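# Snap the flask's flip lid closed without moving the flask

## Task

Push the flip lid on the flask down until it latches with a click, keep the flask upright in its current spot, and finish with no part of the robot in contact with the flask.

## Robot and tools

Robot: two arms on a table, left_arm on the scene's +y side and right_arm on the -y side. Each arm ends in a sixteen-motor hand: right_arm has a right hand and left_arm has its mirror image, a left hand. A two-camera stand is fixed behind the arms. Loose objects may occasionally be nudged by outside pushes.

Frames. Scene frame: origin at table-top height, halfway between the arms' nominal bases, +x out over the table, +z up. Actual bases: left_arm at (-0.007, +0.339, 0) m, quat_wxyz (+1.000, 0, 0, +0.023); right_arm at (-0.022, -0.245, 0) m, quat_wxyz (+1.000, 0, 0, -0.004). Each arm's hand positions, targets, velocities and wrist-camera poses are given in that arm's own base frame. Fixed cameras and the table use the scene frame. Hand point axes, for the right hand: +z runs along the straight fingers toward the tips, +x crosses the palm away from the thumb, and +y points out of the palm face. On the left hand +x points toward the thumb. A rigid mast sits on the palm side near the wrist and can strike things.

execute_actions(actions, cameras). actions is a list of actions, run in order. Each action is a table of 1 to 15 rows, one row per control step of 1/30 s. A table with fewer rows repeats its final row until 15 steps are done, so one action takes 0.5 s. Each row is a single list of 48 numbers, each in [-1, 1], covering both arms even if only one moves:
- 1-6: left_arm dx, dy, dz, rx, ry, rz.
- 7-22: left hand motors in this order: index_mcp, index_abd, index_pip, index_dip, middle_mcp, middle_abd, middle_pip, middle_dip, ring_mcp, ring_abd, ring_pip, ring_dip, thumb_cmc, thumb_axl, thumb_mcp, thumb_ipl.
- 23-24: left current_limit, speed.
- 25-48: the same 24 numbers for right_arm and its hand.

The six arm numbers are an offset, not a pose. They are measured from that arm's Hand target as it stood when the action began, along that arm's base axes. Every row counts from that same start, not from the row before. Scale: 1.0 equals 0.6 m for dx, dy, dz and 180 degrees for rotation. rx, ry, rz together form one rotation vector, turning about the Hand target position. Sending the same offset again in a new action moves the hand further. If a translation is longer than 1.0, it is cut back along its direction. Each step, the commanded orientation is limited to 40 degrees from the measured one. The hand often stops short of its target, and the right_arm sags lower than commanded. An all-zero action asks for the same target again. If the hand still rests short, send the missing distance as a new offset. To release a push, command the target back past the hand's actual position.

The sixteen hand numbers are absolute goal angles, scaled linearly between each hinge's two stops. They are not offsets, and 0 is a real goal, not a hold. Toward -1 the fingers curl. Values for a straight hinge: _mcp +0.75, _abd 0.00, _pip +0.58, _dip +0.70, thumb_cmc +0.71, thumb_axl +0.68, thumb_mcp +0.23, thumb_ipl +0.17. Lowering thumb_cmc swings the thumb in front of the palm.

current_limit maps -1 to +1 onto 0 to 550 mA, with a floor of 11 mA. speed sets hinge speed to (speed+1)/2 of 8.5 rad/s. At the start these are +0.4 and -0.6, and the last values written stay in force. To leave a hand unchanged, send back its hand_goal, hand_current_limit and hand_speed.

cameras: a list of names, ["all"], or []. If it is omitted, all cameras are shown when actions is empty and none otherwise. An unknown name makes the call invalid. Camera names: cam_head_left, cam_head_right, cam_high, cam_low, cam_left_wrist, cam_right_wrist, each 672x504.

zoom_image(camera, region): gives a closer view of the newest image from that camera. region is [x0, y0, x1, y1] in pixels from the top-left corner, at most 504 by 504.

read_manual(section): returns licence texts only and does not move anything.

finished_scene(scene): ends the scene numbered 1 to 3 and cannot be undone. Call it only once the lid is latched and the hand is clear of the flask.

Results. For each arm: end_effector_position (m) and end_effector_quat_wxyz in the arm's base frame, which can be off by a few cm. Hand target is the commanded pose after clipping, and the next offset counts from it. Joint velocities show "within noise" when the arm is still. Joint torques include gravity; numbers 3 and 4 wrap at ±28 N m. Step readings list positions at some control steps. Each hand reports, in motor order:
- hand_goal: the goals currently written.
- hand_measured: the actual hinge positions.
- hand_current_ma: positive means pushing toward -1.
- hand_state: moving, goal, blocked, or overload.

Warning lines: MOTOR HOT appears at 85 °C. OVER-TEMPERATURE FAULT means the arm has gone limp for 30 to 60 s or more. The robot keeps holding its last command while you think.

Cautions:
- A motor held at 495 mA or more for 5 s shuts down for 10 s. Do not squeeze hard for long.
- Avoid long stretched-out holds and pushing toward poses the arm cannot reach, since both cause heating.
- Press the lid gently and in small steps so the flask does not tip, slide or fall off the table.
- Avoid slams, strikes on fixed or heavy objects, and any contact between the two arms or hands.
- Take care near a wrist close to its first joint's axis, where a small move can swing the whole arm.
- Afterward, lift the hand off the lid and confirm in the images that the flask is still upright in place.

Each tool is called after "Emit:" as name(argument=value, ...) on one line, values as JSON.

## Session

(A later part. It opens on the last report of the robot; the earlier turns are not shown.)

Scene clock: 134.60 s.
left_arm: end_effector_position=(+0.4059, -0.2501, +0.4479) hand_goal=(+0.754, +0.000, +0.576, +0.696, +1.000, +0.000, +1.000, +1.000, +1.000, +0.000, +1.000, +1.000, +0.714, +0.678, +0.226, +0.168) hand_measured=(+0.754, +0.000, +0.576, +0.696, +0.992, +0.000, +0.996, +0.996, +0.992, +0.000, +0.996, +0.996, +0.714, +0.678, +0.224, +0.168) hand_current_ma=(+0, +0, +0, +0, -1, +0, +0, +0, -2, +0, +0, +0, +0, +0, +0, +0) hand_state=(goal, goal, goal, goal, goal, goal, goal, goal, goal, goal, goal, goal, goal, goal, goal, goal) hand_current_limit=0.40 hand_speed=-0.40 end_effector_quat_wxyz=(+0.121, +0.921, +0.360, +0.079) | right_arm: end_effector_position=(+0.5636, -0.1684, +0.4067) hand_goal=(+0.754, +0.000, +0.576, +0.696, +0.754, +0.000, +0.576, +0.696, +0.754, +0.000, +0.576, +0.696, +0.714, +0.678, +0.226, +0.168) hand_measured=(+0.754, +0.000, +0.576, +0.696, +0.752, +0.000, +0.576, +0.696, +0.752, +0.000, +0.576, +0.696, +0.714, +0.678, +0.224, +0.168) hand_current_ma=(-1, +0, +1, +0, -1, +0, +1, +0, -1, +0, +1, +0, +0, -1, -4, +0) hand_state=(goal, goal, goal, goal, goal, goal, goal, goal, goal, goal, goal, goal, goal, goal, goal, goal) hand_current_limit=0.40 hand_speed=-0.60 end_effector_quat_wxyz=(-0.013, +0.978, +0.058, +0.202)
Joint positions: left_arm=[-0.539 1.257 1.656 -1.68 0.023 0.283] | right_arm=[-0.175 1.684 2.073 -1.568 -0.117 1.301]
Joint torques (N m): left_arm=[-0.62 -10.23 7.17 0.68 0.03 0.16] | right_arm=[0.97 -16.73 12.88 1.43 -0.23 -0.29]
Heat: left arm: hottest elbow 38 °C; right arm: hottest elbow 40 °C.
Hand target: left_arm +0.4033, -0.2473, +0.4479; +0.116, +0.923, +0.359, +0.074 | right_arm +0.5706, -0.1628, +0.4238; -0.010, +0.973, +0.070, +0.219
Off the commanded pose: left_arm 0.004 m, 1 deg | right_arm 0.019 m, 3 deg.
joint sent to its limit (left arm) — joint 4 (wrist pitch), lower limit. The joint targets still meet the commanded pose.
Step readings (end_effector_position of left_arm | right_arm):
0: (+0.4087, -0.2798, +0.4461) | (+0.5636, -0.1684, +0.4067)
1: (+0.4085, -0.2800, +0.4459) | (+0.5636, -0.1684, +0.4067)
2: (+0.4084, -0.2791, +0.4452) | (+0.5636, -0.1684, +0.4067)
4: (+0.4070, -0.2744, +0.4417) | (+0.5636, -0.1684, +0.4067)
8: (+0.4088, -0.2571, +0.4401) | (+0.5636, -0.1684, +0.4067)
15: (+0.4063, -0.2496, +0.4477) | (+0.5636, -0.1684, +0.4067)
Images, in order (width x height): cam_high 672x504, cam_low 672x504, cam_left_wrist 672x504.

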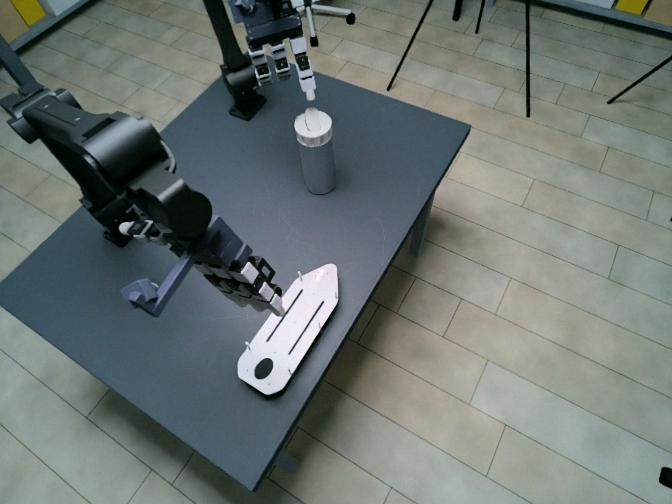

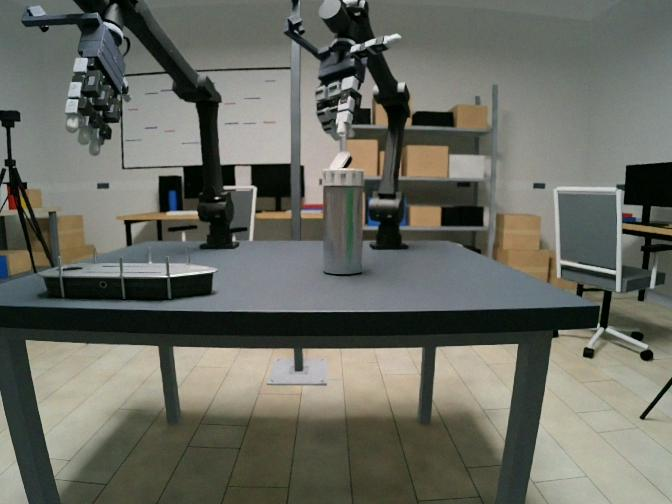

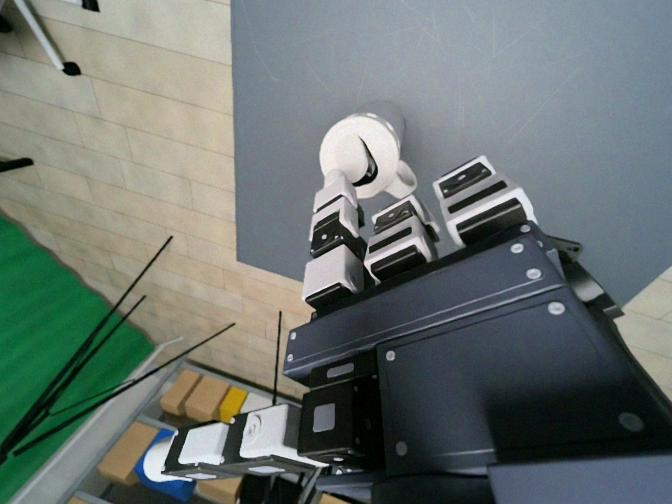

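Emit:
execute_actions(actions=[[[0.006,-0.006,-0.04,0,0,0,0.754,0,0.576,0.696,1,0,1,1,1,0,1,1,0.714,0.678,0.226,0.168,0.6,-0.4,0,0,0,0,0,0,0.754,0,0.576,0.696,0.754,0,0.576,0.696,0.754,0,0.576,0.696,0.714,0.678,0.226,0.168,0.4,-0.6]],[[0,0,-0.04,0,0,0,0.754,0,0.576,0.696,1,0,1,1,1,0,1,1,0.714,0.678,0.226,0.168,0.6,-0.4,0,0,0,0,0,0,0.754,0,0.576,0.696,0.754,0,0.576,0.696,0.754,0,0.576,0.696,0.714,0.678,0.226,0.168,0.4,-0.6]]], cameras=["cam_left_wrist","cam_low","cam_high"])

Emit:
zoom_image(camera="cam_high", region=[250, 60, 390, 210])

Emit:
zoom_image(camera="cam_low", region=[280, 90, 400, 210])

Scene clock: 163.10 s.
left_arm: end_effector_position=(+0.4063, -0.2504, +0.3938) hand_goal=(+0.754, +0.000, +0.576, +0.696, +1.000, +0.000, +1.000, +1.000, +1.000, +0.000, +1.000, +1.000, +0.714, +0.678, +0.226, +0.168) hand_measured=(+0.752, +0.000, +0.576, +0.696, +0.992, +0.000, +0.996, +0.996, +0.992, +0.000, +0.996, +0.996, +0.714, +0.678, +0.224, +0.168) hand_current_ma=(+0, +0, +0, +0, -1, +0, +0, +0, -2, +0, +0, +0, +0, +0, +0, +0) hand_state=(goal, goal, goal, goal, goal, goal, goal, goal, goal, goal, goal, goal, goal, goal, goal, goal) hand_current_limit=0.60 hand_speed=-0.40 end_effector_quat_wxyz=(+0.106, +0.924, +0.361, +0.067) | right_arm: end_effector_position=(+0.5636, -0.1684, +0.4067) hand_goal=(+0.754, +0.000, +0.576, +0.696, +0.754, +0.000, +0.576, +0.696, +0.754, +0.000, +0.576, +0.696, +0.714, +0.678, +0.226, +0.168) hand_measured=(+0.754, +0.000, +0.576, +0.696, +0.752, +0.000, +0.576, +0.696, +0.752, +0.000, +0.576, +0.696, +0.714, +0.678, +0.224, +0.168) hand_current_ma=(-1, +0, +1, +0, -1, +0, +1, +0, -1, +0, +1, +0, +0, -1, -4, +0) hand_state=(goal, goal, goal, goal, goal, goal, goal, goal, goal, goal, goal, goal, goal, goal, goal, goal) hand_current_limit=0.40 hand_speed=-0.60 end_effector_quat_wxyz=(-0.013, +0.978, +0.058, +0.202)
Joint positions: left_arm=[-0.539 1.238 1.506 -1.589 0.023 0.284] | right_arm=[-0.175 1.684 2.073 -1.568 -0.117 1.301]
Joint torques (N m): left_arm=[-0.03 -10.29 7.66 1.52 -0.01 0.07] | right_arm=[1.03 -16.91 12.86 1.42 -0.23 -0.29]
Heat: left arm: hottest elbow 36 °C; right arm: hottest elbow 41 °C.
Hand target: left_arm +0.4068, -0.2509, +0.3999; +0.115, +0.923, +0.359, +0.074 | right_arm +0.5706, -0.1628, +0.4238; -0.010, +0.973, +0.070, +0.219
Off the commanded pose: left_arm 0.006 m, 1 deg | right_arm 0.019 m, 3 deg.
Step readings (end_effector_position of left_arm | right_arm):
0: (+0.4058, -0.2502, +0.4479) | (+0.5636, -0.1684, +0.4067)
1: (+0.4058, -0.2501, +0.4473) | (+0.5636, -0.1684, +0.4067)
2: (+0.4054, -0.2499, +0.4458) | (+0.5636, -0.1684, +0.4067)
4: (+0.4039, -0.2490, +0.4377) | (+0.5636, -0.1684, +0.4067)
8: (+0.4032, -0.2486, +0.4214) | (+0.5636, -0.1684, +0.4067)
15: (+0.4045, -0.2493, +0.4193) | (+0.5636, -0.1684, +0.4067)
16: (+0.4046, -0.2494, +0.4191) | (+0.5636, -0.1684, +0.4067)
17: (+0.4051, -0.2497, +0.4183) | (+0.5636, -0.1684, +0.4067)
19: (+0.4054, -0.2499, +0.4123) | (+0.5636, -0.1684, +0.4067)
23: (+0.4051, -0.2497, +0.3976) | (+0.5636, -0.1684, +0.4067)
30: (+0.4062, -0.2503, +0.3939) | (+0.5636, -0.1684, +0.4067)
Images, in order (width x height): cam_high 672x504, cam_low 672x504, cam_left_wrist 672x504.

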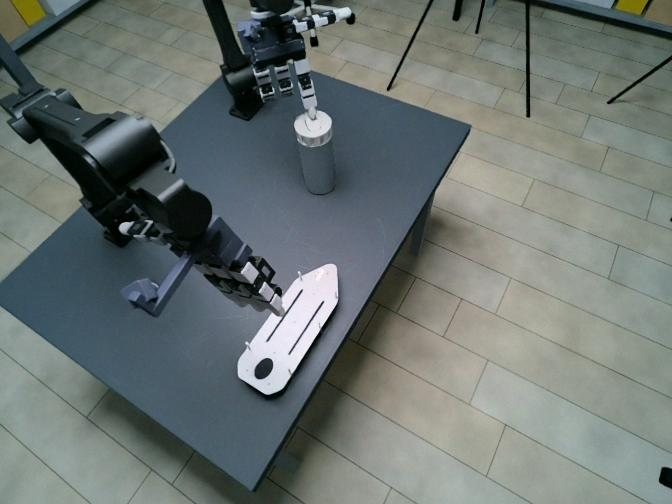

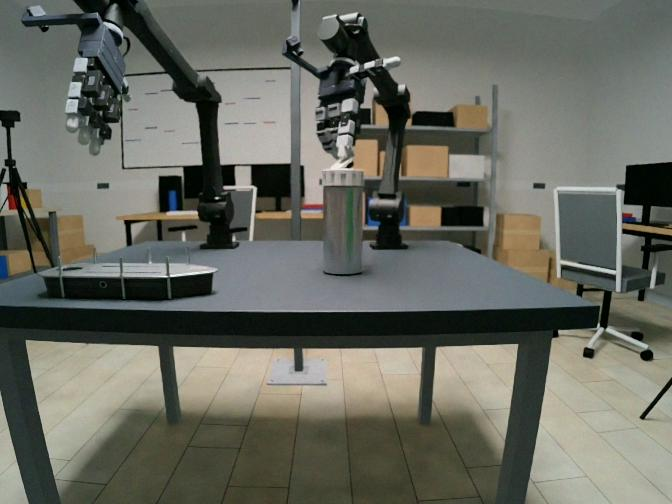

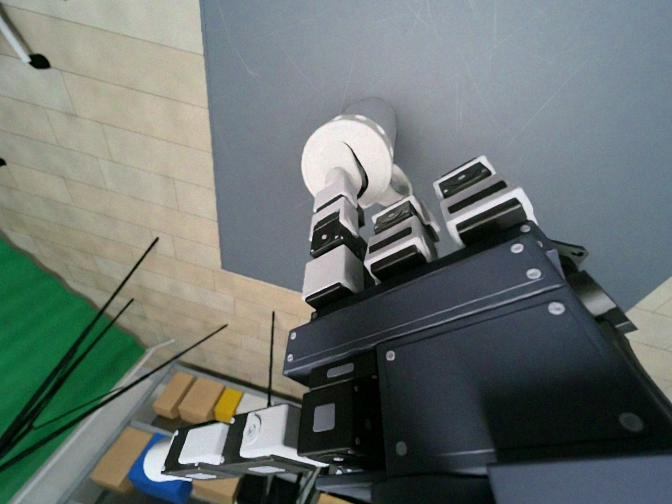

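Scaled by 3.360 from the camera's 672x504 image, which has a finer 960x720 frame.

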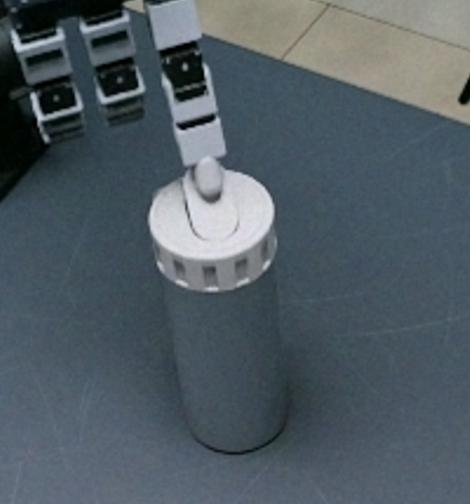

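Scaled by 4.200 from the camera's 672x504 image, which has a finer 960x720 frame.

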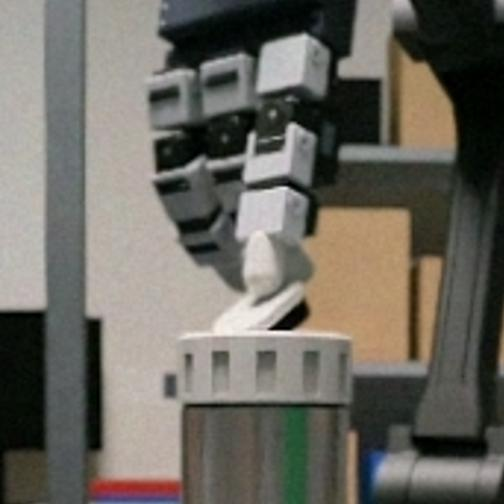

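Emit:
execute_actions(actions=[[[0,0,-0.03,0,0,0,0.754,0,0.576,0.696,1,0,1,1,1,0,1,1,0.714,0.678,0.226,0.168,0.8,-0.4,0,0,0,0,0,0,0.754,0,0.576,0.696,0.754,0,0.576,0.696,0.754,0,0.576,0.696,0.714,0.678,0.226,0.168,0.4,-0.6]],[[0,0,-0.025,0,0,0,0.754,0,0.576,0.696,1,0,1,1,1,0,1,1,0.714,0.678,0.226,0.168,0.8,-0.4,0,0,0,0,0,0,0.754,0,0.576,0.696,0.754,0,0.576,0.696,0.754,0,0.576,0.696,0.714,0.678,0.226,0.168,0.4,-0.6]],[[0,0,-0.02,0,0,0,0.754,0,0.576,0.696,1,0,1,1,1,0,1,1,0.714,0.678,0.226,0.168,0.8,-0.4,0,0,0,0,0,0,0.754,0,0.576,0.696,0.754,0,0.576,0.696,0.754,0,0.576,0.696,0.714,0.678,0.226,0.168,0.4,-0.6]]], cameras=["cam_left_wrist","cam_low","cam_high"])

Emit:
zoom_image(camera="cam_high", region=[250, 60, 390, 210])

Emit:
zoom_image(camera="cam_low", region=[280, 90, 400, 210])

Scene clock: 173.43 s.
left_arm: end_effector_position=(+0.4012, -0.2471, +0.3767) hand_goal=(+0.754, +0.000, +0.576, +0.696, +1.000, +0.000, +1.000, +1.000, +1.000, +0.000, +1.000, +1.000, +0.714, +0.678, +0.226, +0.168) hand_measured=(+0.760, -0.008, +0.582, +0.700, +0.992, +0.000, +0.996, +0.996, +0.992, +0.000, +0.996, +0.996, +0.714, +0.678, +0.224, +0.168) hand_current_ma=(+1, -1, +1, +0, -1, +0, +0, +0, -2, +0, +0, +0, +0, +0, +0, +0) hand_state=(goal, goal, goal, goal, goal, goal, goal, goal, goal, goal, goal, goal, goal, goal, goal, goal) hand_current_limit=0.80 hand_speed=-0.40 end_effector_quat_wxyz=(+0.128, +0.920, +0.360, +0.085) | right_arm: end_effector_position=(+0.5636, -0.1684, +0.4067) hand_goal=(+0.754, +0.000, +0.576, +0.696, +0.754, +0.000, +0.576, +0.696, +0.754, +0.000, +0.576, +0.696, +0.714, +0.678, +0.226, +0.168) hand_measured=(+0.754, +0.000, +0.576, +0.696, +0.752, +0.000, +0.576, +0.696, +0.752, +0.000, +0.576, +0.696, +0.714, +0.678, +0.224, +0.168) hand_current_ma=(-1, +0, +1, +0, -1, +0, +1, +0, -1, +0, +1, +0, +0, -1, -4, +0) hand_state=(goal, goal, goal, goal, goal, goal, goal, goal, goal, goal, goal, goal, goal, goal, goal, goal) hand_current_limit=0.40 hand_speed=-0.60 end_effector_quat_wxyz=(-0.013, +0.978, +0.058, +0.202)
Joint positions: left_arm=[-0.539 1.176 1.387 -1.474 0.022 0.284] | right_arm=[-0.175 1.684 2.073 -1.568 -0.117 1.301]
Joint torques (N m): left_arm=[-0.91 -6.48 6.08 1.63 0.07 0.04] | right_arm=[1.03 -16.79 12.88 1.42 -0.23 -0.29]
Heat: left arm: hottest elbow 36 °C; right arm: hottest elbow 41 °C.
Hand target: left_arm +0.4068, -0.2509, +0.3548; +0.115, +0.923, +0.359, +0.074 | right_arm +0.5706, -0.1628, +0.4238; -0.010, +0.973, +0.070, +0.219
Off the commanded pose: left_arm 0.023 m, 2 deg | right_arm 0.019 m, 3 deg.
Step readings (end_effector_position of left_arm | right_arm):
0: (+0.4063, -0.2505, +0.3939) | (+0.5636, -0.1684, +0.4067)
1: (+0.4063, -0.2504, +0.3935) | (+0.5636, -0.1684, +0.4067)
2: (+0.4066, -0.2506, +0.3929) | (+0.5636, -0.1684, +0.4067)
4: (+0.4065, -0.2505, +0.3892) | (+0.5636, -0.1684, +0.4067)
8: (+0.4048, -0.2495, +0.3808) | (+0.5636, -0.1684, +0.4067)
15: (+0.4052, -0.2498, +0.3778) | (+0.5636, -0.1684, +0.4067)
16: (+0.4054, -0.2499, +0.3777) | (+0.5636, -0.1684, +0.4067)
17: (+0.4056, -0.2500, +0.3771) | (+0.5636, -0.1684, +0.4067)
19: (+0.4055, -0.2497, +0.3757) | (+0.5636, -0.1684, +0.4067)
23: (+0.4037, -0.2486, +0.3760) | (+0.5636, -0.1684, +0.4067)
30: (+0.4034, -0.2485, +0.3763) | (+0.5636, -0.1684, +0.4067)
31: (+0.4034, -0.2485, +0.3762) | (+0.5636, -0.1684, +0.4067)
32: (+0.4036, -0.2486, +0.3760) | (+0.5636, -0.1684, +0.4067)
34: (+0.4030, -0.2482, +0.3764) | (+0.5636, -0.1684, +0.4067)
38: (+0.4014, -0.2473, +0.3766) | (+0.5636, -0.1684, +0.4067)
45: (+0.4012, -0.2471, +0.3769) | (+0.5636, -0.1684, +0.4067)
Images, in order (width x height): cam_high 672x504, cam_low 672x504, cam_left_wrist 672x504.

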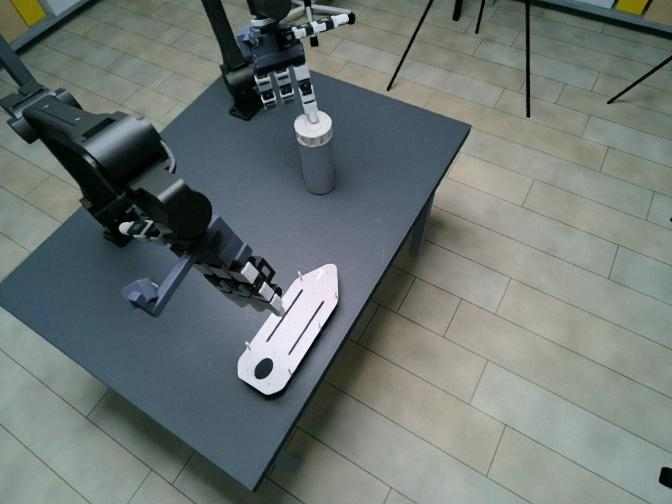

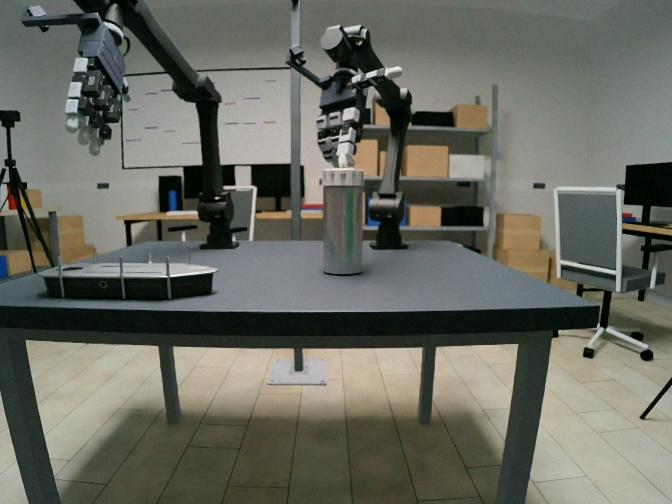

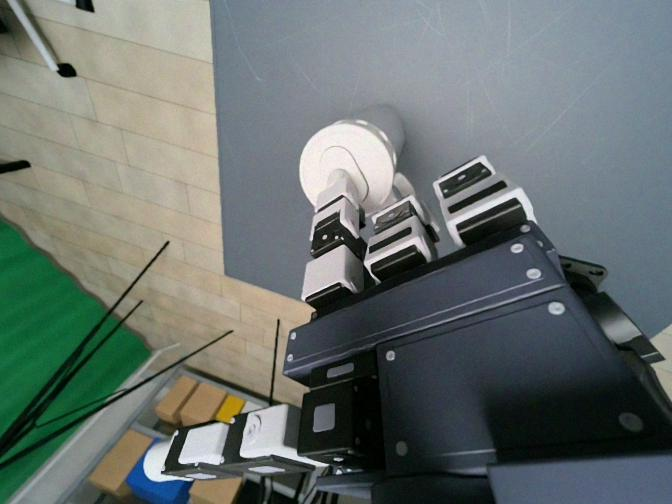

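Scaled by 3.360 from the camera's 672x504 image, which has a finer 960x720 frame.

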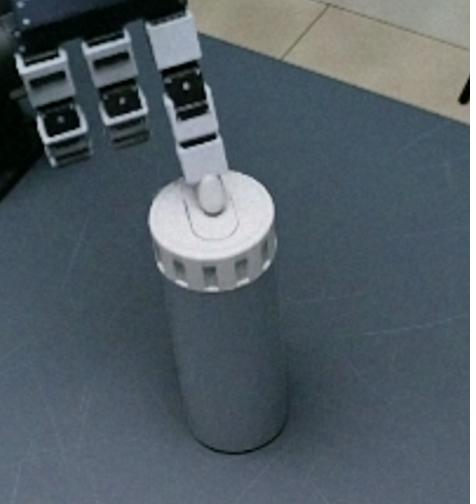

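Scaled by 4.200 from the camera's 672x504 image, which has a finer 960x720 frame.

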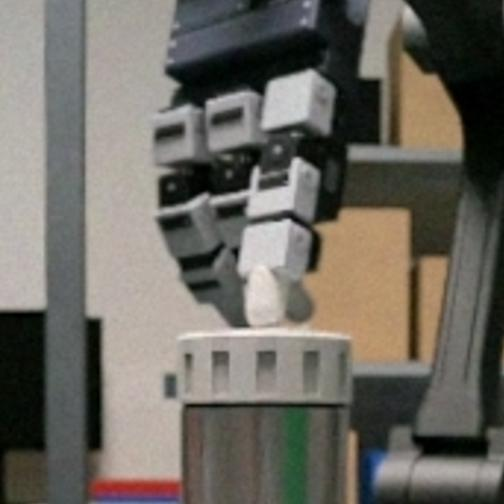

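Emit:
execute_actions(actions=[[[0,0,0.04,0,0,0,0.754,0,0.576,0.696,1,0,1,1,1,0,1,1,0.714,0.678,0.226,0.168,0.8,-0.4,0,0,0,0,0,0,0.754,0,0.576,0.696,0.754,0,0.576,0.696,0.754,0,0.576,0.696,0.714,0.678,0.226,0.168,0.4,-0.6]],[[0,-0.01,0.05,0,0,0,0.754,0,0.576,0.696,1,0,1,1,1,0,1,1,0.714,0.678,0.226,0.168,0.6,-0.4,0,0,0,0,0,0,0.754,0,0.576,0.696,0.754,0,0.576,0.696,0.754,0,0.576,0.696,0.714,0.678,0.226,0.168,0.4,-0.6]],[[0,-0.06,0.05,0,0,0,0.754,0,0.576,0.696,1,0,1,1,1,0,1,1,0.714,0.678,0.226,0.168,0.6,-0.4,0,0,0,0,0,0,0.754,0,0.576,0.696,0.754,0,0.576,0.696,0.754,0,0.576,0.696,0.714,0.678,0.226,0.168,0.4,-0.6]]], cameras=["cam_left_wrist","cam_low","cam_high"])

Emit:
zoom_image(camera="cam_high", region=[250, 60, 390, 210])

Emit:
zoom_image(camera="cam_low", region=[280, 90, 400, 210])

Emit:
zoom_image(camera="cam_left_wrist", region=[250, 50, 450, 250])

Scene clock: 183.00 s.
left_arm: end_effector_position=(+0.4027, -0.2905, +0.4186) hand_goal=(+0.754, +0.000, +0.576, +0.696, +1.000, +0.000, +1.000, +1.000, +1.000, +0.000, +1.000, +1.000, +0.714, +0.678, +0.226, +0.168) hand_measured=(+0.754, +0.000, +0.574, +0.696, +0.994, +0.000, +0.996, +0.996, +0.992, +0.000, +0.996, +0.996, +0.716, +0.678, +0.224, +0.168) hand_current_ma=(+0, +0, +0, +0, -1, +0, +0, +0, -2, +0, +0, +0, +0, +0, +0, +0) hand_state=(goal, goal, goal, goal, goal, goal, goal, goal, goal, goal, goal, goal, goal, goal, goal, goal) hand_current_limit=0.60 hand_speed=-0.40 end_effector_quat_wxyz=(+0.103, +0.927, +0.356, +0.066) | right_arm: end_effector_position=(+0.5636, -0.1684, +0.4067) hand_goal=(+0.754, +0.000, +0.576, +0.696, +0.754, +0.000, +0.576, +0.696, +0.754, +0.000, +0.576, +0.696, +0.714, +0.678, +0.226, +0.168) hand_measured=(+0.754, +0.000, +0.576, +0.696, +0.752, +0.000, +0.576, +0.696, +0.752, +0.000, +0.576, +0.696, +0.714, +0.678, +0.224, +0.168) hand_current_ma=(-1, +0, +1, +0, -1, +0, +1, +0, -1, +0, +1, +0, +0, -1, -4, +0) hand_state=(goal, goal, goal, goal, goal, goal, goal, goal, goal, goal, goal, goal, goal, goal, goal, goal) hand_current_limit=0.40 hand_speed=-0.60 end_effector_quat_wxyz=(-0.013, +0.978, +0.058, +0.202)
Joint positions: left_arm=[-0.634 1.31 1.639 -1.654 0.001 0.204] | right_arm=[-0.175 1.684 2.073 -1.568 -0.117 1.301]
Joint torques (N m): left_arm=[-0.73 -10.29 11.28 0.55 -0.15 -0.08] | right_arm=[0.97 -16.85 12.83 1.42 -0.23 -0.29]
Heat: left arm: hottest elbow 36 °C; right arm: hottest elbow 41 °C.
Hand target: left_arm +0.4069, -0.2929, +0.4388; +0.115, +0.923, +0.359, +0.074 | right_arm +0.5706, -0.1628, +0.4238; -0.010, +0.973, +0.070, +0.219
Off the commanded pose: left_arm 0.021 m, 2 deg | right_arm 0.019 m, 3 deg.
Step readings (end_effector_position of left_arm | right_arm):
0: (+0.4012, -0.2471, +0.3767) | (+0.5636, -0.1684, +0.4067)
1: (+0.4012, -0.2471, +0.3767) | (+0.5636, -0.1684, +0.4067)
2: (+0.4012, -0.2471, +0.3767) | (+0.5636, -0.1684, +0.4067)
4: (+0.4007, -0.2468, +0.3770) | (+0.5636, -0.1684, +0.4067)
8: (+0.4004, -0.2466, +0.3760) | (+0.5636, -0.1684, +0.4067)
15: (+0.4010, -0.2470, +0.3758) | (+0.5636, -0.1684, +0.4067)
16: (+0.4010, -0.2470, +0.3761) | (+0.5636, -0.1684, +0.4067)
17: (+0.4006, -0.2468, +0.3765) | (+0.5636, -0.1684, +0.4067)
19: (+0.4008, -0.2469, +0.3773) | (+0.5636, -0.1684, +0.4067)
23: (+0.4041, -0.2504, +0.3826) | (+0.5636, -0.1684, +0.4067)
30: (+0.4034, -0.2512, +0.3877) | (+0.5636, -0.1684, +0.4067)
31: (+0.4033, -0.2514, +0.3883) | (+0.5636, -0.1684, +0.4067)
32: (+0.4029, -0.2520, +0.3894) | (+0.5636, -0.1684, +0.4067)
34: (+0.4029, -0.2597, +0.3973) | (+0.5636, -0.1684, +0.4067)
38: (+0.4011, -0.2846, +0.4165) | (+0.5636, -0.1684, +0.4067)
45: (+0.4015, -0.2907, +0.4206) | (+0.5636, -0.1684, +0.4067)
Images, in order (width x height): cam_high 672x504, cam_low 672x504, cam_left_wrist 672x504.

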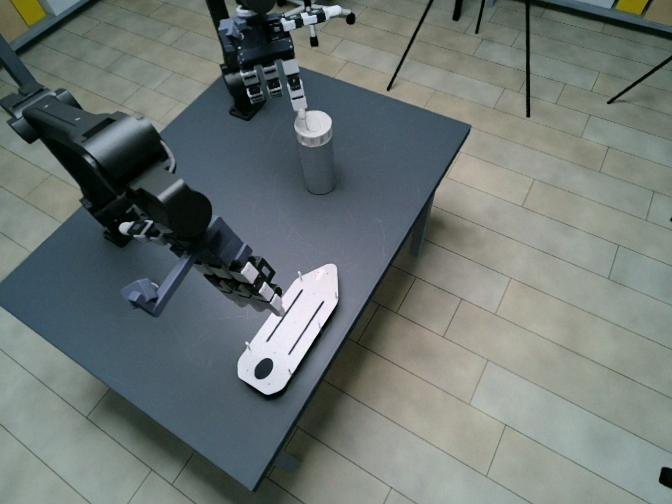

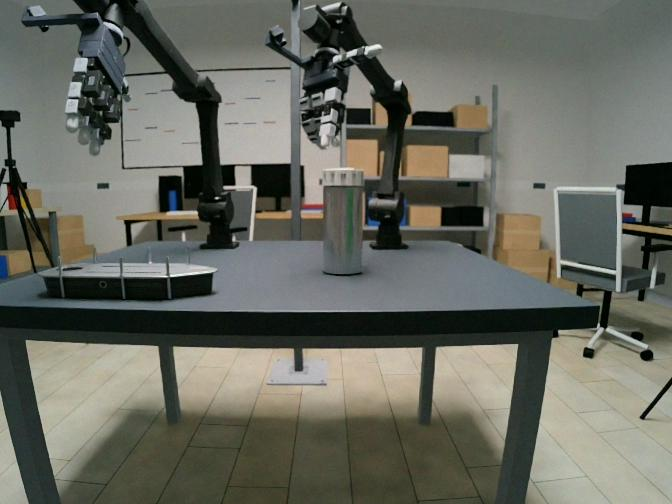

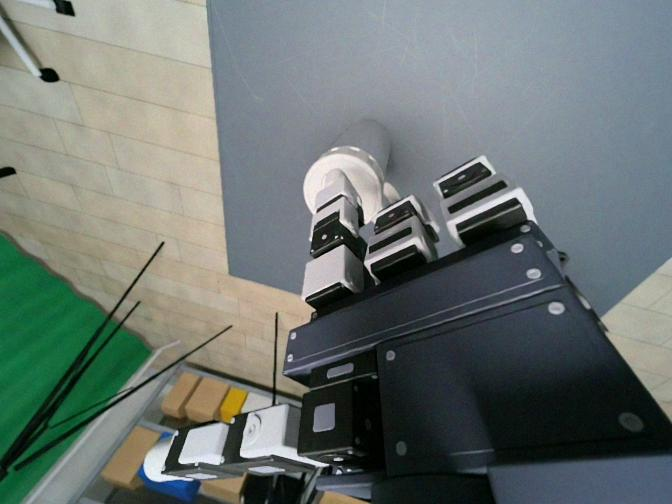

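Scaled by 3.360 from the camera's 672x504 image, which has a finer 960x720 frame.

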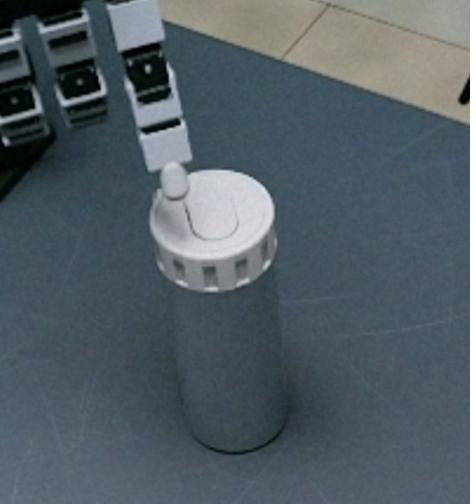

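Scaled by 4.200 from the camera's 672x504 image, which has a finer 960x720 frame.

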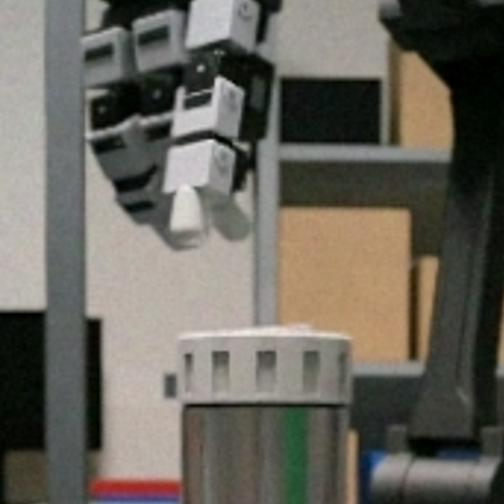

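Scaled by 2.520 from the camera's 672x504 image, which has a finer 960x720 frame.

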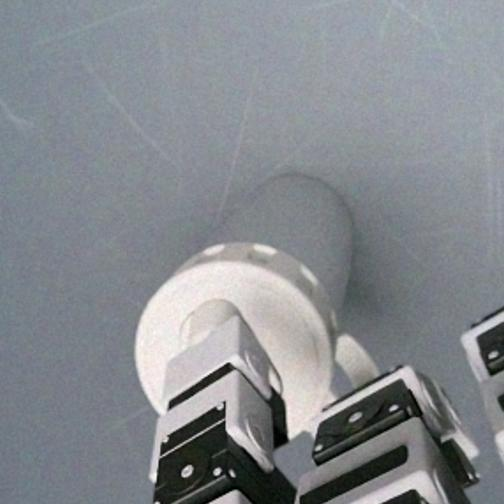

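Emit:
execute_actions(actions=[[[-0.0115,0.0915,-0.03,0,0,0,0.754,0,0.576,0.696,1,0,1,1,1,0,1,1,0.714,0.678,0.226,0.168,0.8,-0.4,0,0,0,0,0,0,0.754,0,0.576,0.696,0.754,0,0.576,0.696,0.754,0,0.576,0.696,0.714,0.678,0.226,0.168,0.4,-0.6]],[[0,0,-0.04,0,0,0,0.754,0,0.576,0.696,1,0,1,1,1,0,1,1,0.714,0.678,0.226,0.168,0.8,-0.4,0,0,0,0,0,0,0.754,0,0.576,0.696,0.754,0,0.576,0.696,0.754,0,0.576,0.696,0.714,0.678,0.226,0.168,0.4,-0.6]],[[0,0,-0.04,0,0,0,0.754,0,0.576,0.696,1,0,1,1,1,0,1,1,0.714,0.678,0.226,0.168,0.8,-0.4,0,0,0,0,0,0,0.754,0,0.576,0.696,0.754,0,0.576,0.696,0.754,0,0.576,0.696,0.714,0.678,0.226,0.168,0.4,-0.6]],[[0,0,-0.04,0,0,0,0.754,0,0.576,0.696,1,0,1,1,1,0,1,1,0.714,0.678,0.226,0.168,0.8,-0.4,0,0,0,0,0,0,0.754,0,0.576,0.696,0.754,0,0.576,0.696,0.754,0,0.576,0.696,0.714,0.678,0.226,0.168,0.4,-0.6]]], cameras=["cam_left_wrist","cam_low","cam_high"])

Emit:
zoom_image(camera="cam_high", region=[250, 60, 390, 210])

Emit:
zoom_image(camera="cam_low", region=[280, 90, 400, 210])

Scene clock: 193.23 s.
left_arm: end_effector_position=(+0.3929, -0.2352, +0.3736) hand_goal=(+0.754, +0.000, +0.576, +0.696, +1.000, +0.000, +1.000, +1.000, +1.000, +0.000, +1.000, +1.000, +0.714, +0.678, +0.226, +0.168) hand_measured=(+0.762, -0.012, +0.582, +0.700, +0.994, +0.000, +0.996, +0.996, +0.992, +0.000, +0.996, +0.996, +0.716, +0.678, +0.224, +0.168) hand_current_ma=(+1, -3, +1, +0, -1, +0, +0, +0, -1, +0, +0, +0, +0, +0, +0, +0) hand_state=(goal, goal, goal, goal, goal, goal, goal, goal, goal, goal, goal, goal, goal, goal, goal, goal) hand_current_limit=0.80 hand_speed=-0.40 end_effector_quat_wxyz=(+0.130, +0.920, +0.359, +0.087) | right_arm: end_effector_position=(+0.5636, -0.1684, +0.4067) hand_goal=(+0.754, +0.000, +0.576, +0.696, +0.754, +0.000, +0.576, +0.696, +0.754, +0.000, +0.576, +0.696, +0.714, +0.678, +0.226, +0.168) hand_measured=(+0.754, +0.000, +0.576, +0.696, +0.752, +0.000, +0.576, +0.696, +0.752, +0.000, +0.576, +0.696, +0.714, +0.678, +0.224, +0.168) hand_current_ma=(-1, +0, +1, +0, -1, +0, +1, +0, -1, +0, +1, +0, +0, -1, -4, +0) hand_state=(goal, goal, goal, goal, goal, goal, goal, goal, goal, goal, goal, goal, goal, goal, goal, goal) hand_current_limit=0.40 hand_speed=-0.60 end_effector_quat_wxyz=(-0.013, +0.978, +0.058, +0.202)
Joint positions: left_arm=[-0.52 1.137 1.346 -1.467 0.028 0.303] | right_arm=[-0.175 1.684 2.073 -1.568 -0.117 1.301]
Joint torques (N m): left_arm=[-0.09 -5.83 6.04 1.51 0.07 0.13] | right_arm=[1.03 -16.85 12.88 1.43 -0.24 -0.3]
Heat: left arm: hottest elbow 36 °C; right arm: hottest elbow 42 °C.
Hand target: left_arm +0.3999, -0.2379, +0.3488; +0.115, +0.923, +0.359, +0.074 | right_arm +0.5706, -0.1628, +0.4238; -0.010, +0.973, +0.070, +0.219
Off the commanded pose: left_arm 0.026 m, 2 deg | right_arm 0.019 m, 3 deg.
Step readings (end_effector_position of left_arm | right_arm):
0: (+0.4027, -0.2904, +0.4186) | (+0.5636, -0.1684, +0.4067)
1: (+0.4028, -0.2903, +0.4186) | (+0.5636, -0.1684, +0.4067)
2: (+0.4034, -0.2889, +0.4189) | (+0.5636, -0.1684, +0.4067)
4: (+0.4028, -0.2811, +0.4157) | (+0.5636, -0.1684, +0.4067)
8: (+0.4021, -0.2487, +0.4100) | (+0.5636, -0.1684, +0.4067)
15: (+0.3972, -0.2358, +0.4205) | (+0.5636, -0.1684, +0.4067)
16: (+0.3972, -0.2362, +0.4203) | (+0.5636, -0.1684, +0.4067)
17: (+0.3976, -0.2367, +0.4190) | (+0.5636, -0.1684, +0.4067)
19: (+0.3978, -0.2371, +0.4112) | (+0.5636, -0.1684, +0.4067)
23: (+0.3968, -0.2371, +0.3926) | (+0.5636, -0.1684, +0.4067)
30: (+0.3982, -0.2381, +0.3897) | (+0.5636, -0.1684, +0.4067)
31: (+0.3983, -0.2382, +0.3895) | (+0.5636, -0.1684, +0.4067)
32: (+0.3988, -0.2385, +0.3888) | (+0.5636, -0.1684, +0.4067)
34: (+0.3987, -0.2384, +0.3837) | (+0.5636, -0.1684, +0.4067)
38: (+0.3973, -0.2377, +0.3725) | (+0.5636, -0.1684, +0.4067)
45: (+0.3975, -0.2378, +0.3727) | (+0.5636, -0.1684, +0.4067)
46: (+0.3975, -0.2378, +0.3725) | (+0.5636, -0.1684, +0.4067)
47: (+0.3977, -0.2379, +0.3722) | (+0.5636, -0.1684, +0.4067)
49: (+0.3967, -0.2373, +0.3728) | (+0.5636, -0.1684, +0.4067)
53: (+0.3930, -0.2353, +0.3733) | (+0.5636, -0.1684, +0.4067)
60: (+0.3929, -0.2352, +0.3736) | (+0.5636, -0.1684, +0.4067)
Images, in order (width x height): cam_high 672x504, cam_low 672x504, cam_left_wrist 672x504.

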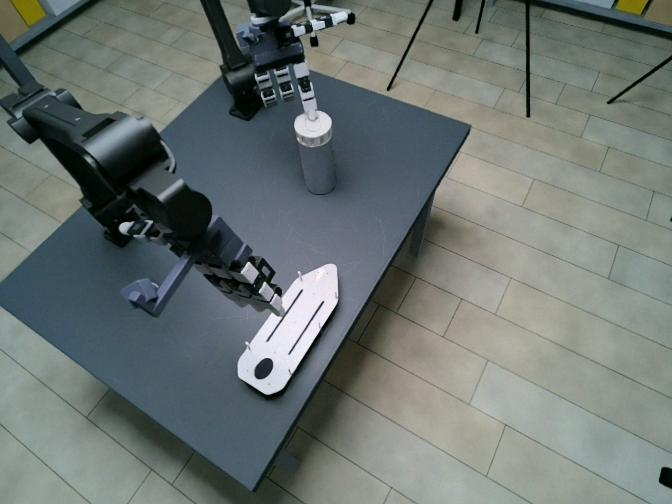

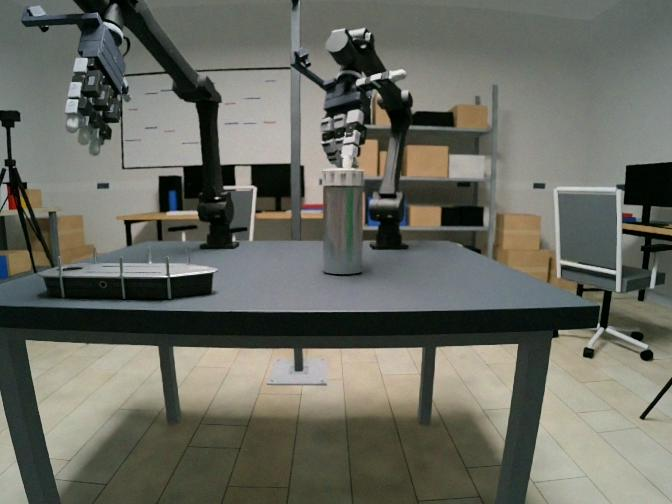

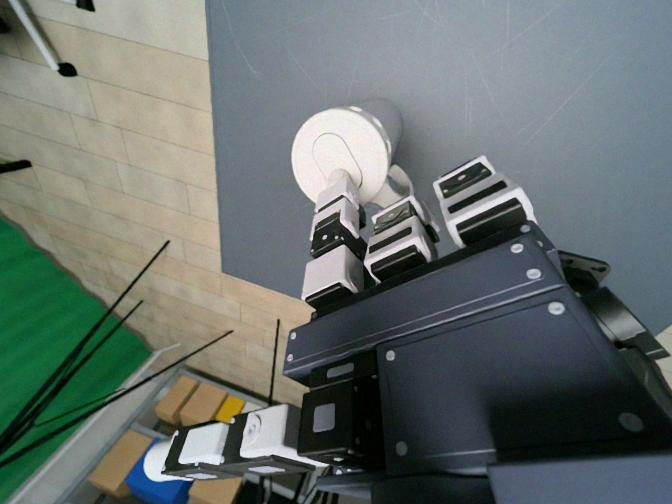

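Scaled by 3.360 from the camera's 672x504 image, which has a finer 960x720 frame.

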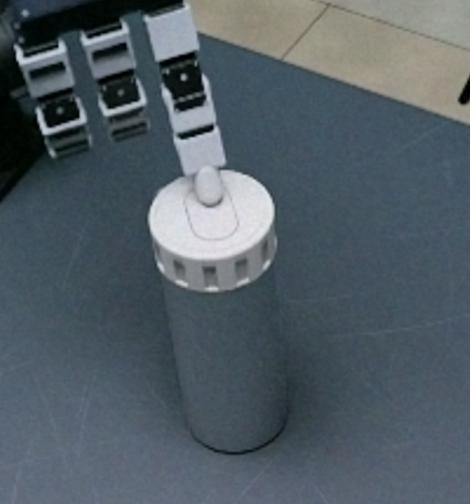

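Scaled by 4.200 from the camera's 672x504 image, which has a finer 960x720 frame.

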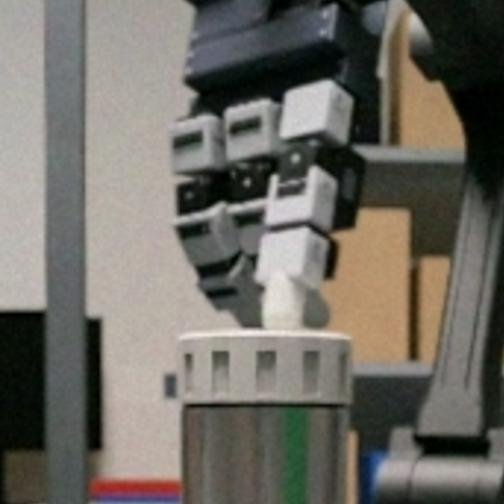

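Emit:
execute_actions(actions=[[[0,0,0.04,0,0,0,0.754,0,0.576,0.696,1,0,1,1,1,0,1,1,0.714,0.678,0.226,0.168,0.8,-0.4,0,0,0,0,0,0,0.754,0,0.576,0.696,0.754,0,0.576,0.696,0.754,0,0.576,0.696,0.714,0.678,0.226,0.168,0.4,-0.6]],[[0,-0.01,0.05,0,0,0,0.754,0,0.576,0.696,1,0,1,1,1,0,1,1,0.714,0.678,0.226,0.168,0.6,-0.4,0,0,0,0,0,0,0.754,0,0.576,0.696,0.754,0,0.576,0.696,0.754,0,0.576,0.696,0.714,0.678,0.226,0.168,0.4,-0.6]],[[0,-0.1,0.05,0,0,0,0.754,0,0.576,0.696,1,0,1,1,1,0,1,1,0.714,0.678,0.226,0.168,0.6,-0.4,0,0,0,0,0,0,0.754,0,0.576,0.696,0.754,0,0.576,0.696,0.754,0,0.576,0.696,0.714,0.678,0.226,0.168,0.4,-0.6]],[[0,-0.05,0.0,0,0,0,0.754,0,0.576,0.696,1,0,1,1,1,0,1,1,0.714,0.678,0.226,0.168,0.6,-0.4,0,0,0,0,0,0,0.754,0,0.576,0.696,0.754,0,0.576,0.696,0.754,0,0.576,0.696,0.714,0.678,0.226,0.168,0.4,-0.6]]], cameras=["cam_left_wrist","cam_low","cam_high","cam_head_left","cam_head_right"])

Emit:
zoom_image(camera="cam_high", region=[290, 90, 340, 150])

Emit:
zoom_image(camera="cam_low", region=[310, 150, 370, 200])

Emit:
zoom_image(camera="cam_head_left", region=[225, 250, 285, 300])

Scene clock: 202.63 s.
left_arm: end_effector_position=(+0.3966, -0.3309, +0.4118) hand_goal=(+0.754, +0.000, +0.576, +0.696, +1.000, +0.000, +1.000, +1.000, +1.000, +0.000, +1.000, +1.000, +0.714, +0.678, +0.226, +0.168) hand_measured=(+0.754, -0.002, +0.574, +0.696, +0.994, +0.000, +0.996, +0.996, +0.994, +0.000, +0.996, +0.996, +0.716, +0.678, +0.224, +0.168) hand_current_ma=(+0, +0, +0, +0, -1, +0, +0, +0, -1, +0, +0, +0, +0, +0, +0, +0) hand_state=(goal, goal, goal, goal, goal, goal, goal, goal, goal, goal, goal, goal, goal, goal, goal, goal) hand_current_limit=0.60 hand_speed=-0.40 end_effector_quat_wxyz=(+0.102, +0.927, +0.356, +0.066) | right_arm: end_effector_position=(+0.5636, -0.1684, +0.4067) hand_goal=(+0.754, +0.000, +0.576, +0.696, +0.754, +0.000, +0.576, +0.696, +0.754, +0.000, +0.576, +0.696, +0.714, +0.678, +0.226, +0.168) hand_measured=(+0.754, +0.000, +0.576, +0.696, +0.752, +0.000, +0.576, +0.696, +0.752, +0.000, +0.576, +0.696, +0.714, +0.678, +0.224, +0.168) hand_current_ma=(-1, +0, +1, +0, -1, +0, +1, +0, -1, +0, +1, +0, +0, -1, -4, +0) hand_state=(goal, goal, goal, goal, goal, goal, goal, goal, goal, goal, goal, goal, goal, goal, goal, goal) hand_current_limit=0.40 hand_speed=-0.60 end_effector_quat_wxyz=(-0.013, +0.978, +0.058, +0.202)
Joint positions: left_arm=[-0.728 1.359 1.667 -1.637 -0.025 0.112] | right_arm=[-0.175 1.684 2.073 -1.568 -0.117 1.301]
Joint torques (N m): left_arm=[-1.67 -11.75 11.25 0.39 -0.22 -0.09] | right_arm=[1.14 -16.79 12.82 1.42 -0.22 -0.29]
Heat: left arm: hottest elbow 37 °C; right arm: hottest elbow 42 °C.
Hand target: left_arm +0.4000, -0.3340, +0.4329; +0.116, +0.923, +0.359, +0.074 | right_arm +0.5706, -0.1628, +0.4238; -0.010, +0.973, +0.070, +0.219
Off the commanded pose: left_arm 0.022 m, 2 deg | right_arm 0.019 m, 3 deg.
Step readings (end_effector_position of left_arm | right_arm):
0: (+0.3930, -0.2352, +0.3737) | (+0.5636, -0.1684, +0.4067)
1: (+0.3930, -0.2352, +0.3737) | (+0.5636, -0.1684, +0.4067)
2: (+0.3930, -0.2352, +0.3737) | (+0.5636, -0.1684, +0.4067)
4: (+0.3924, -0.2350, +0.3737) | (+0.5636, -0.1684, +0.4067)
8: (+0.3924, -0.2350, +0.3730) | (+0.5636, -0.1684, +0.4067)
15: (+0.3930, -0.2353, +0.3729) | (+0.5636, -0.1684, +0.4067)
16: (+0.3930, -0.2353, +0.3730) | (+0.5636, -0.1684, +0.4067)
17: (+0.3926, -0.2351, +0.3733) | (+0.5636, -0.1684, +0.4067)
19: (+0.3928, -0.2353, +0.3734) | (+0.5636, -0.1684, +0.4067)
23: (+0.3969, -0.2380, +0.3766) | (+0.5636, -0.1684, +0.4067)
30: (+0.3965, -0.2386, +0.3803) | (+0.5636, -0.1684, +0.4067)
31: (+0.3966, -0.2387, +0.3810) | (+0.5636, -0.1684, +0.4067)
32: (+0.3964, -0.2399, +0.3825) | (+0.5636, -0.1684, +0.4067)
34: (+0.3957, -0.2529, +0.3914) | (+0.5636, -0.1684, +0.4067)
38: (+0.3905, -0.2933, +0.4118) | (+0.5636, -0.1684, +0.4067)
45: (+0.3936, -0.3040, +0.4115) | (+0.5636, -0.1684, +0.4067)
46: (+0.3942, -0.3037, +0.4109) | (+0.5636, -0.1684, +0.4067)
47: (+0.3948, -0.3040, +0.4107) | (+0.5636, -0.1684, +0.4067)
49: (+0.3970, -0.3083, +0.4128) | (+0.5636, -0.1684, +0.4067)
53: (+0.3961, -0.3241, +0.4145) | (+0.5636, -0.1684, +0.4067)
60: (+0.3963, -0.3314, +0.4098) | (+0.5636, -0.1684, +0.4067)
Images, in order (width x height): cam_head_left 672x504, cam_head_right 672x504, cam_high 672x504, cam_low 672x504, cam_left_wrist 672x504.

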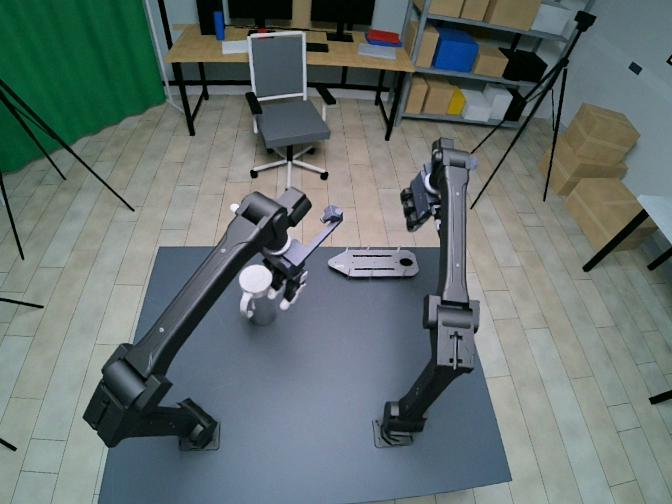

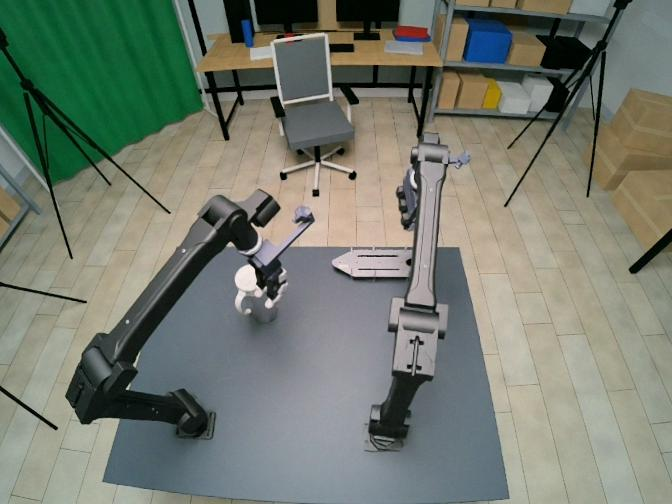

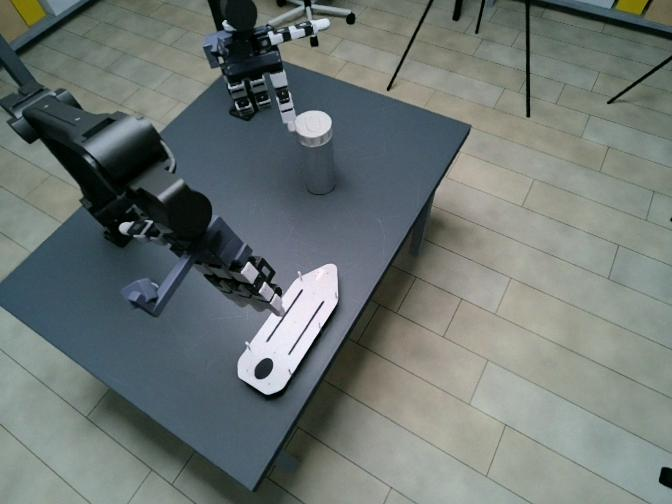

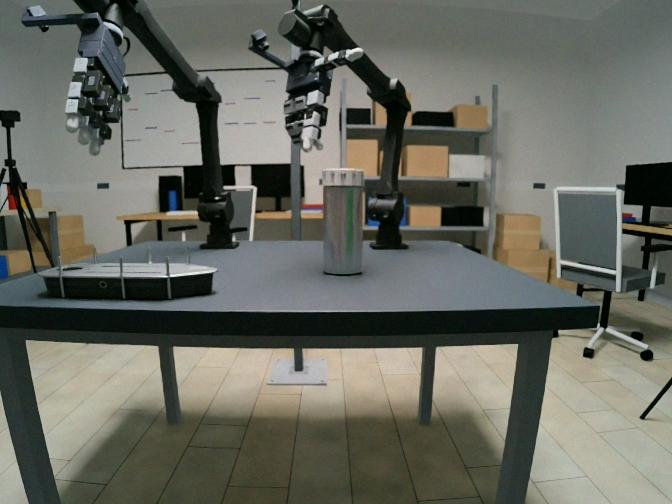

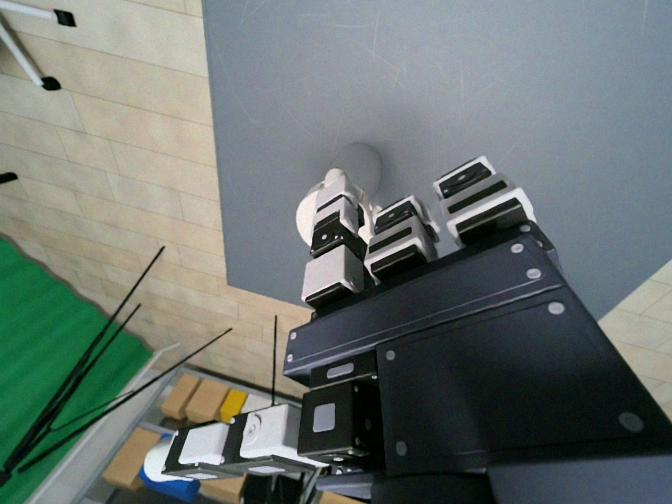

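Scaled by 8.400 from the camera's 672x504 image, which has a finer 960x720 frame.

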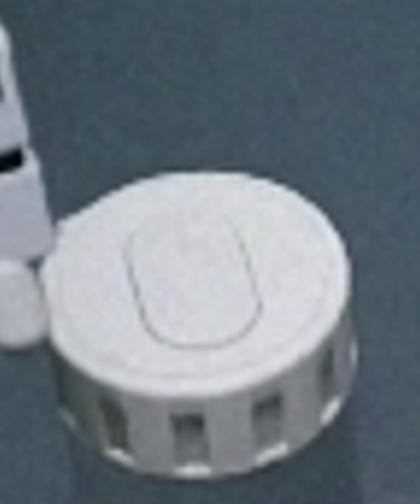

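Scaled by 8.400 from the camera's 672x504 image, which has a finer 960x720 frame.

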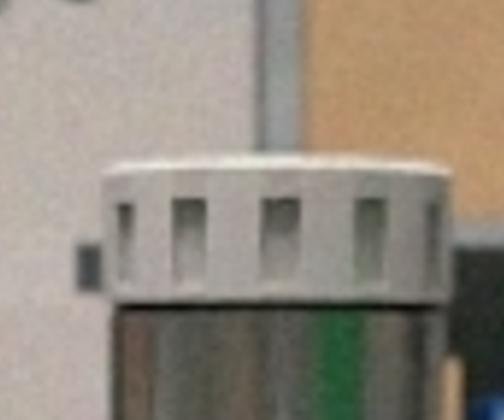

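Scaled by 8.400 from the camera's 672x504 image, which has a finer 960x720 frame.

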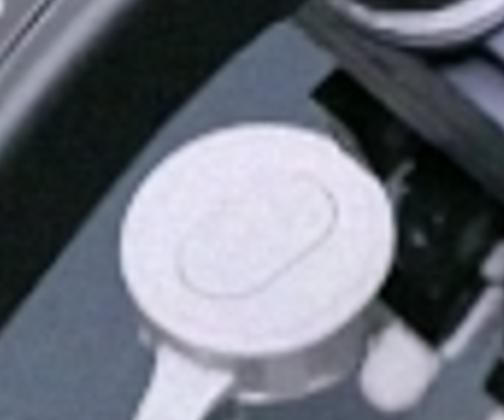

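Emit:
finished_scene(scene=1)

The scene is finished: the task was done.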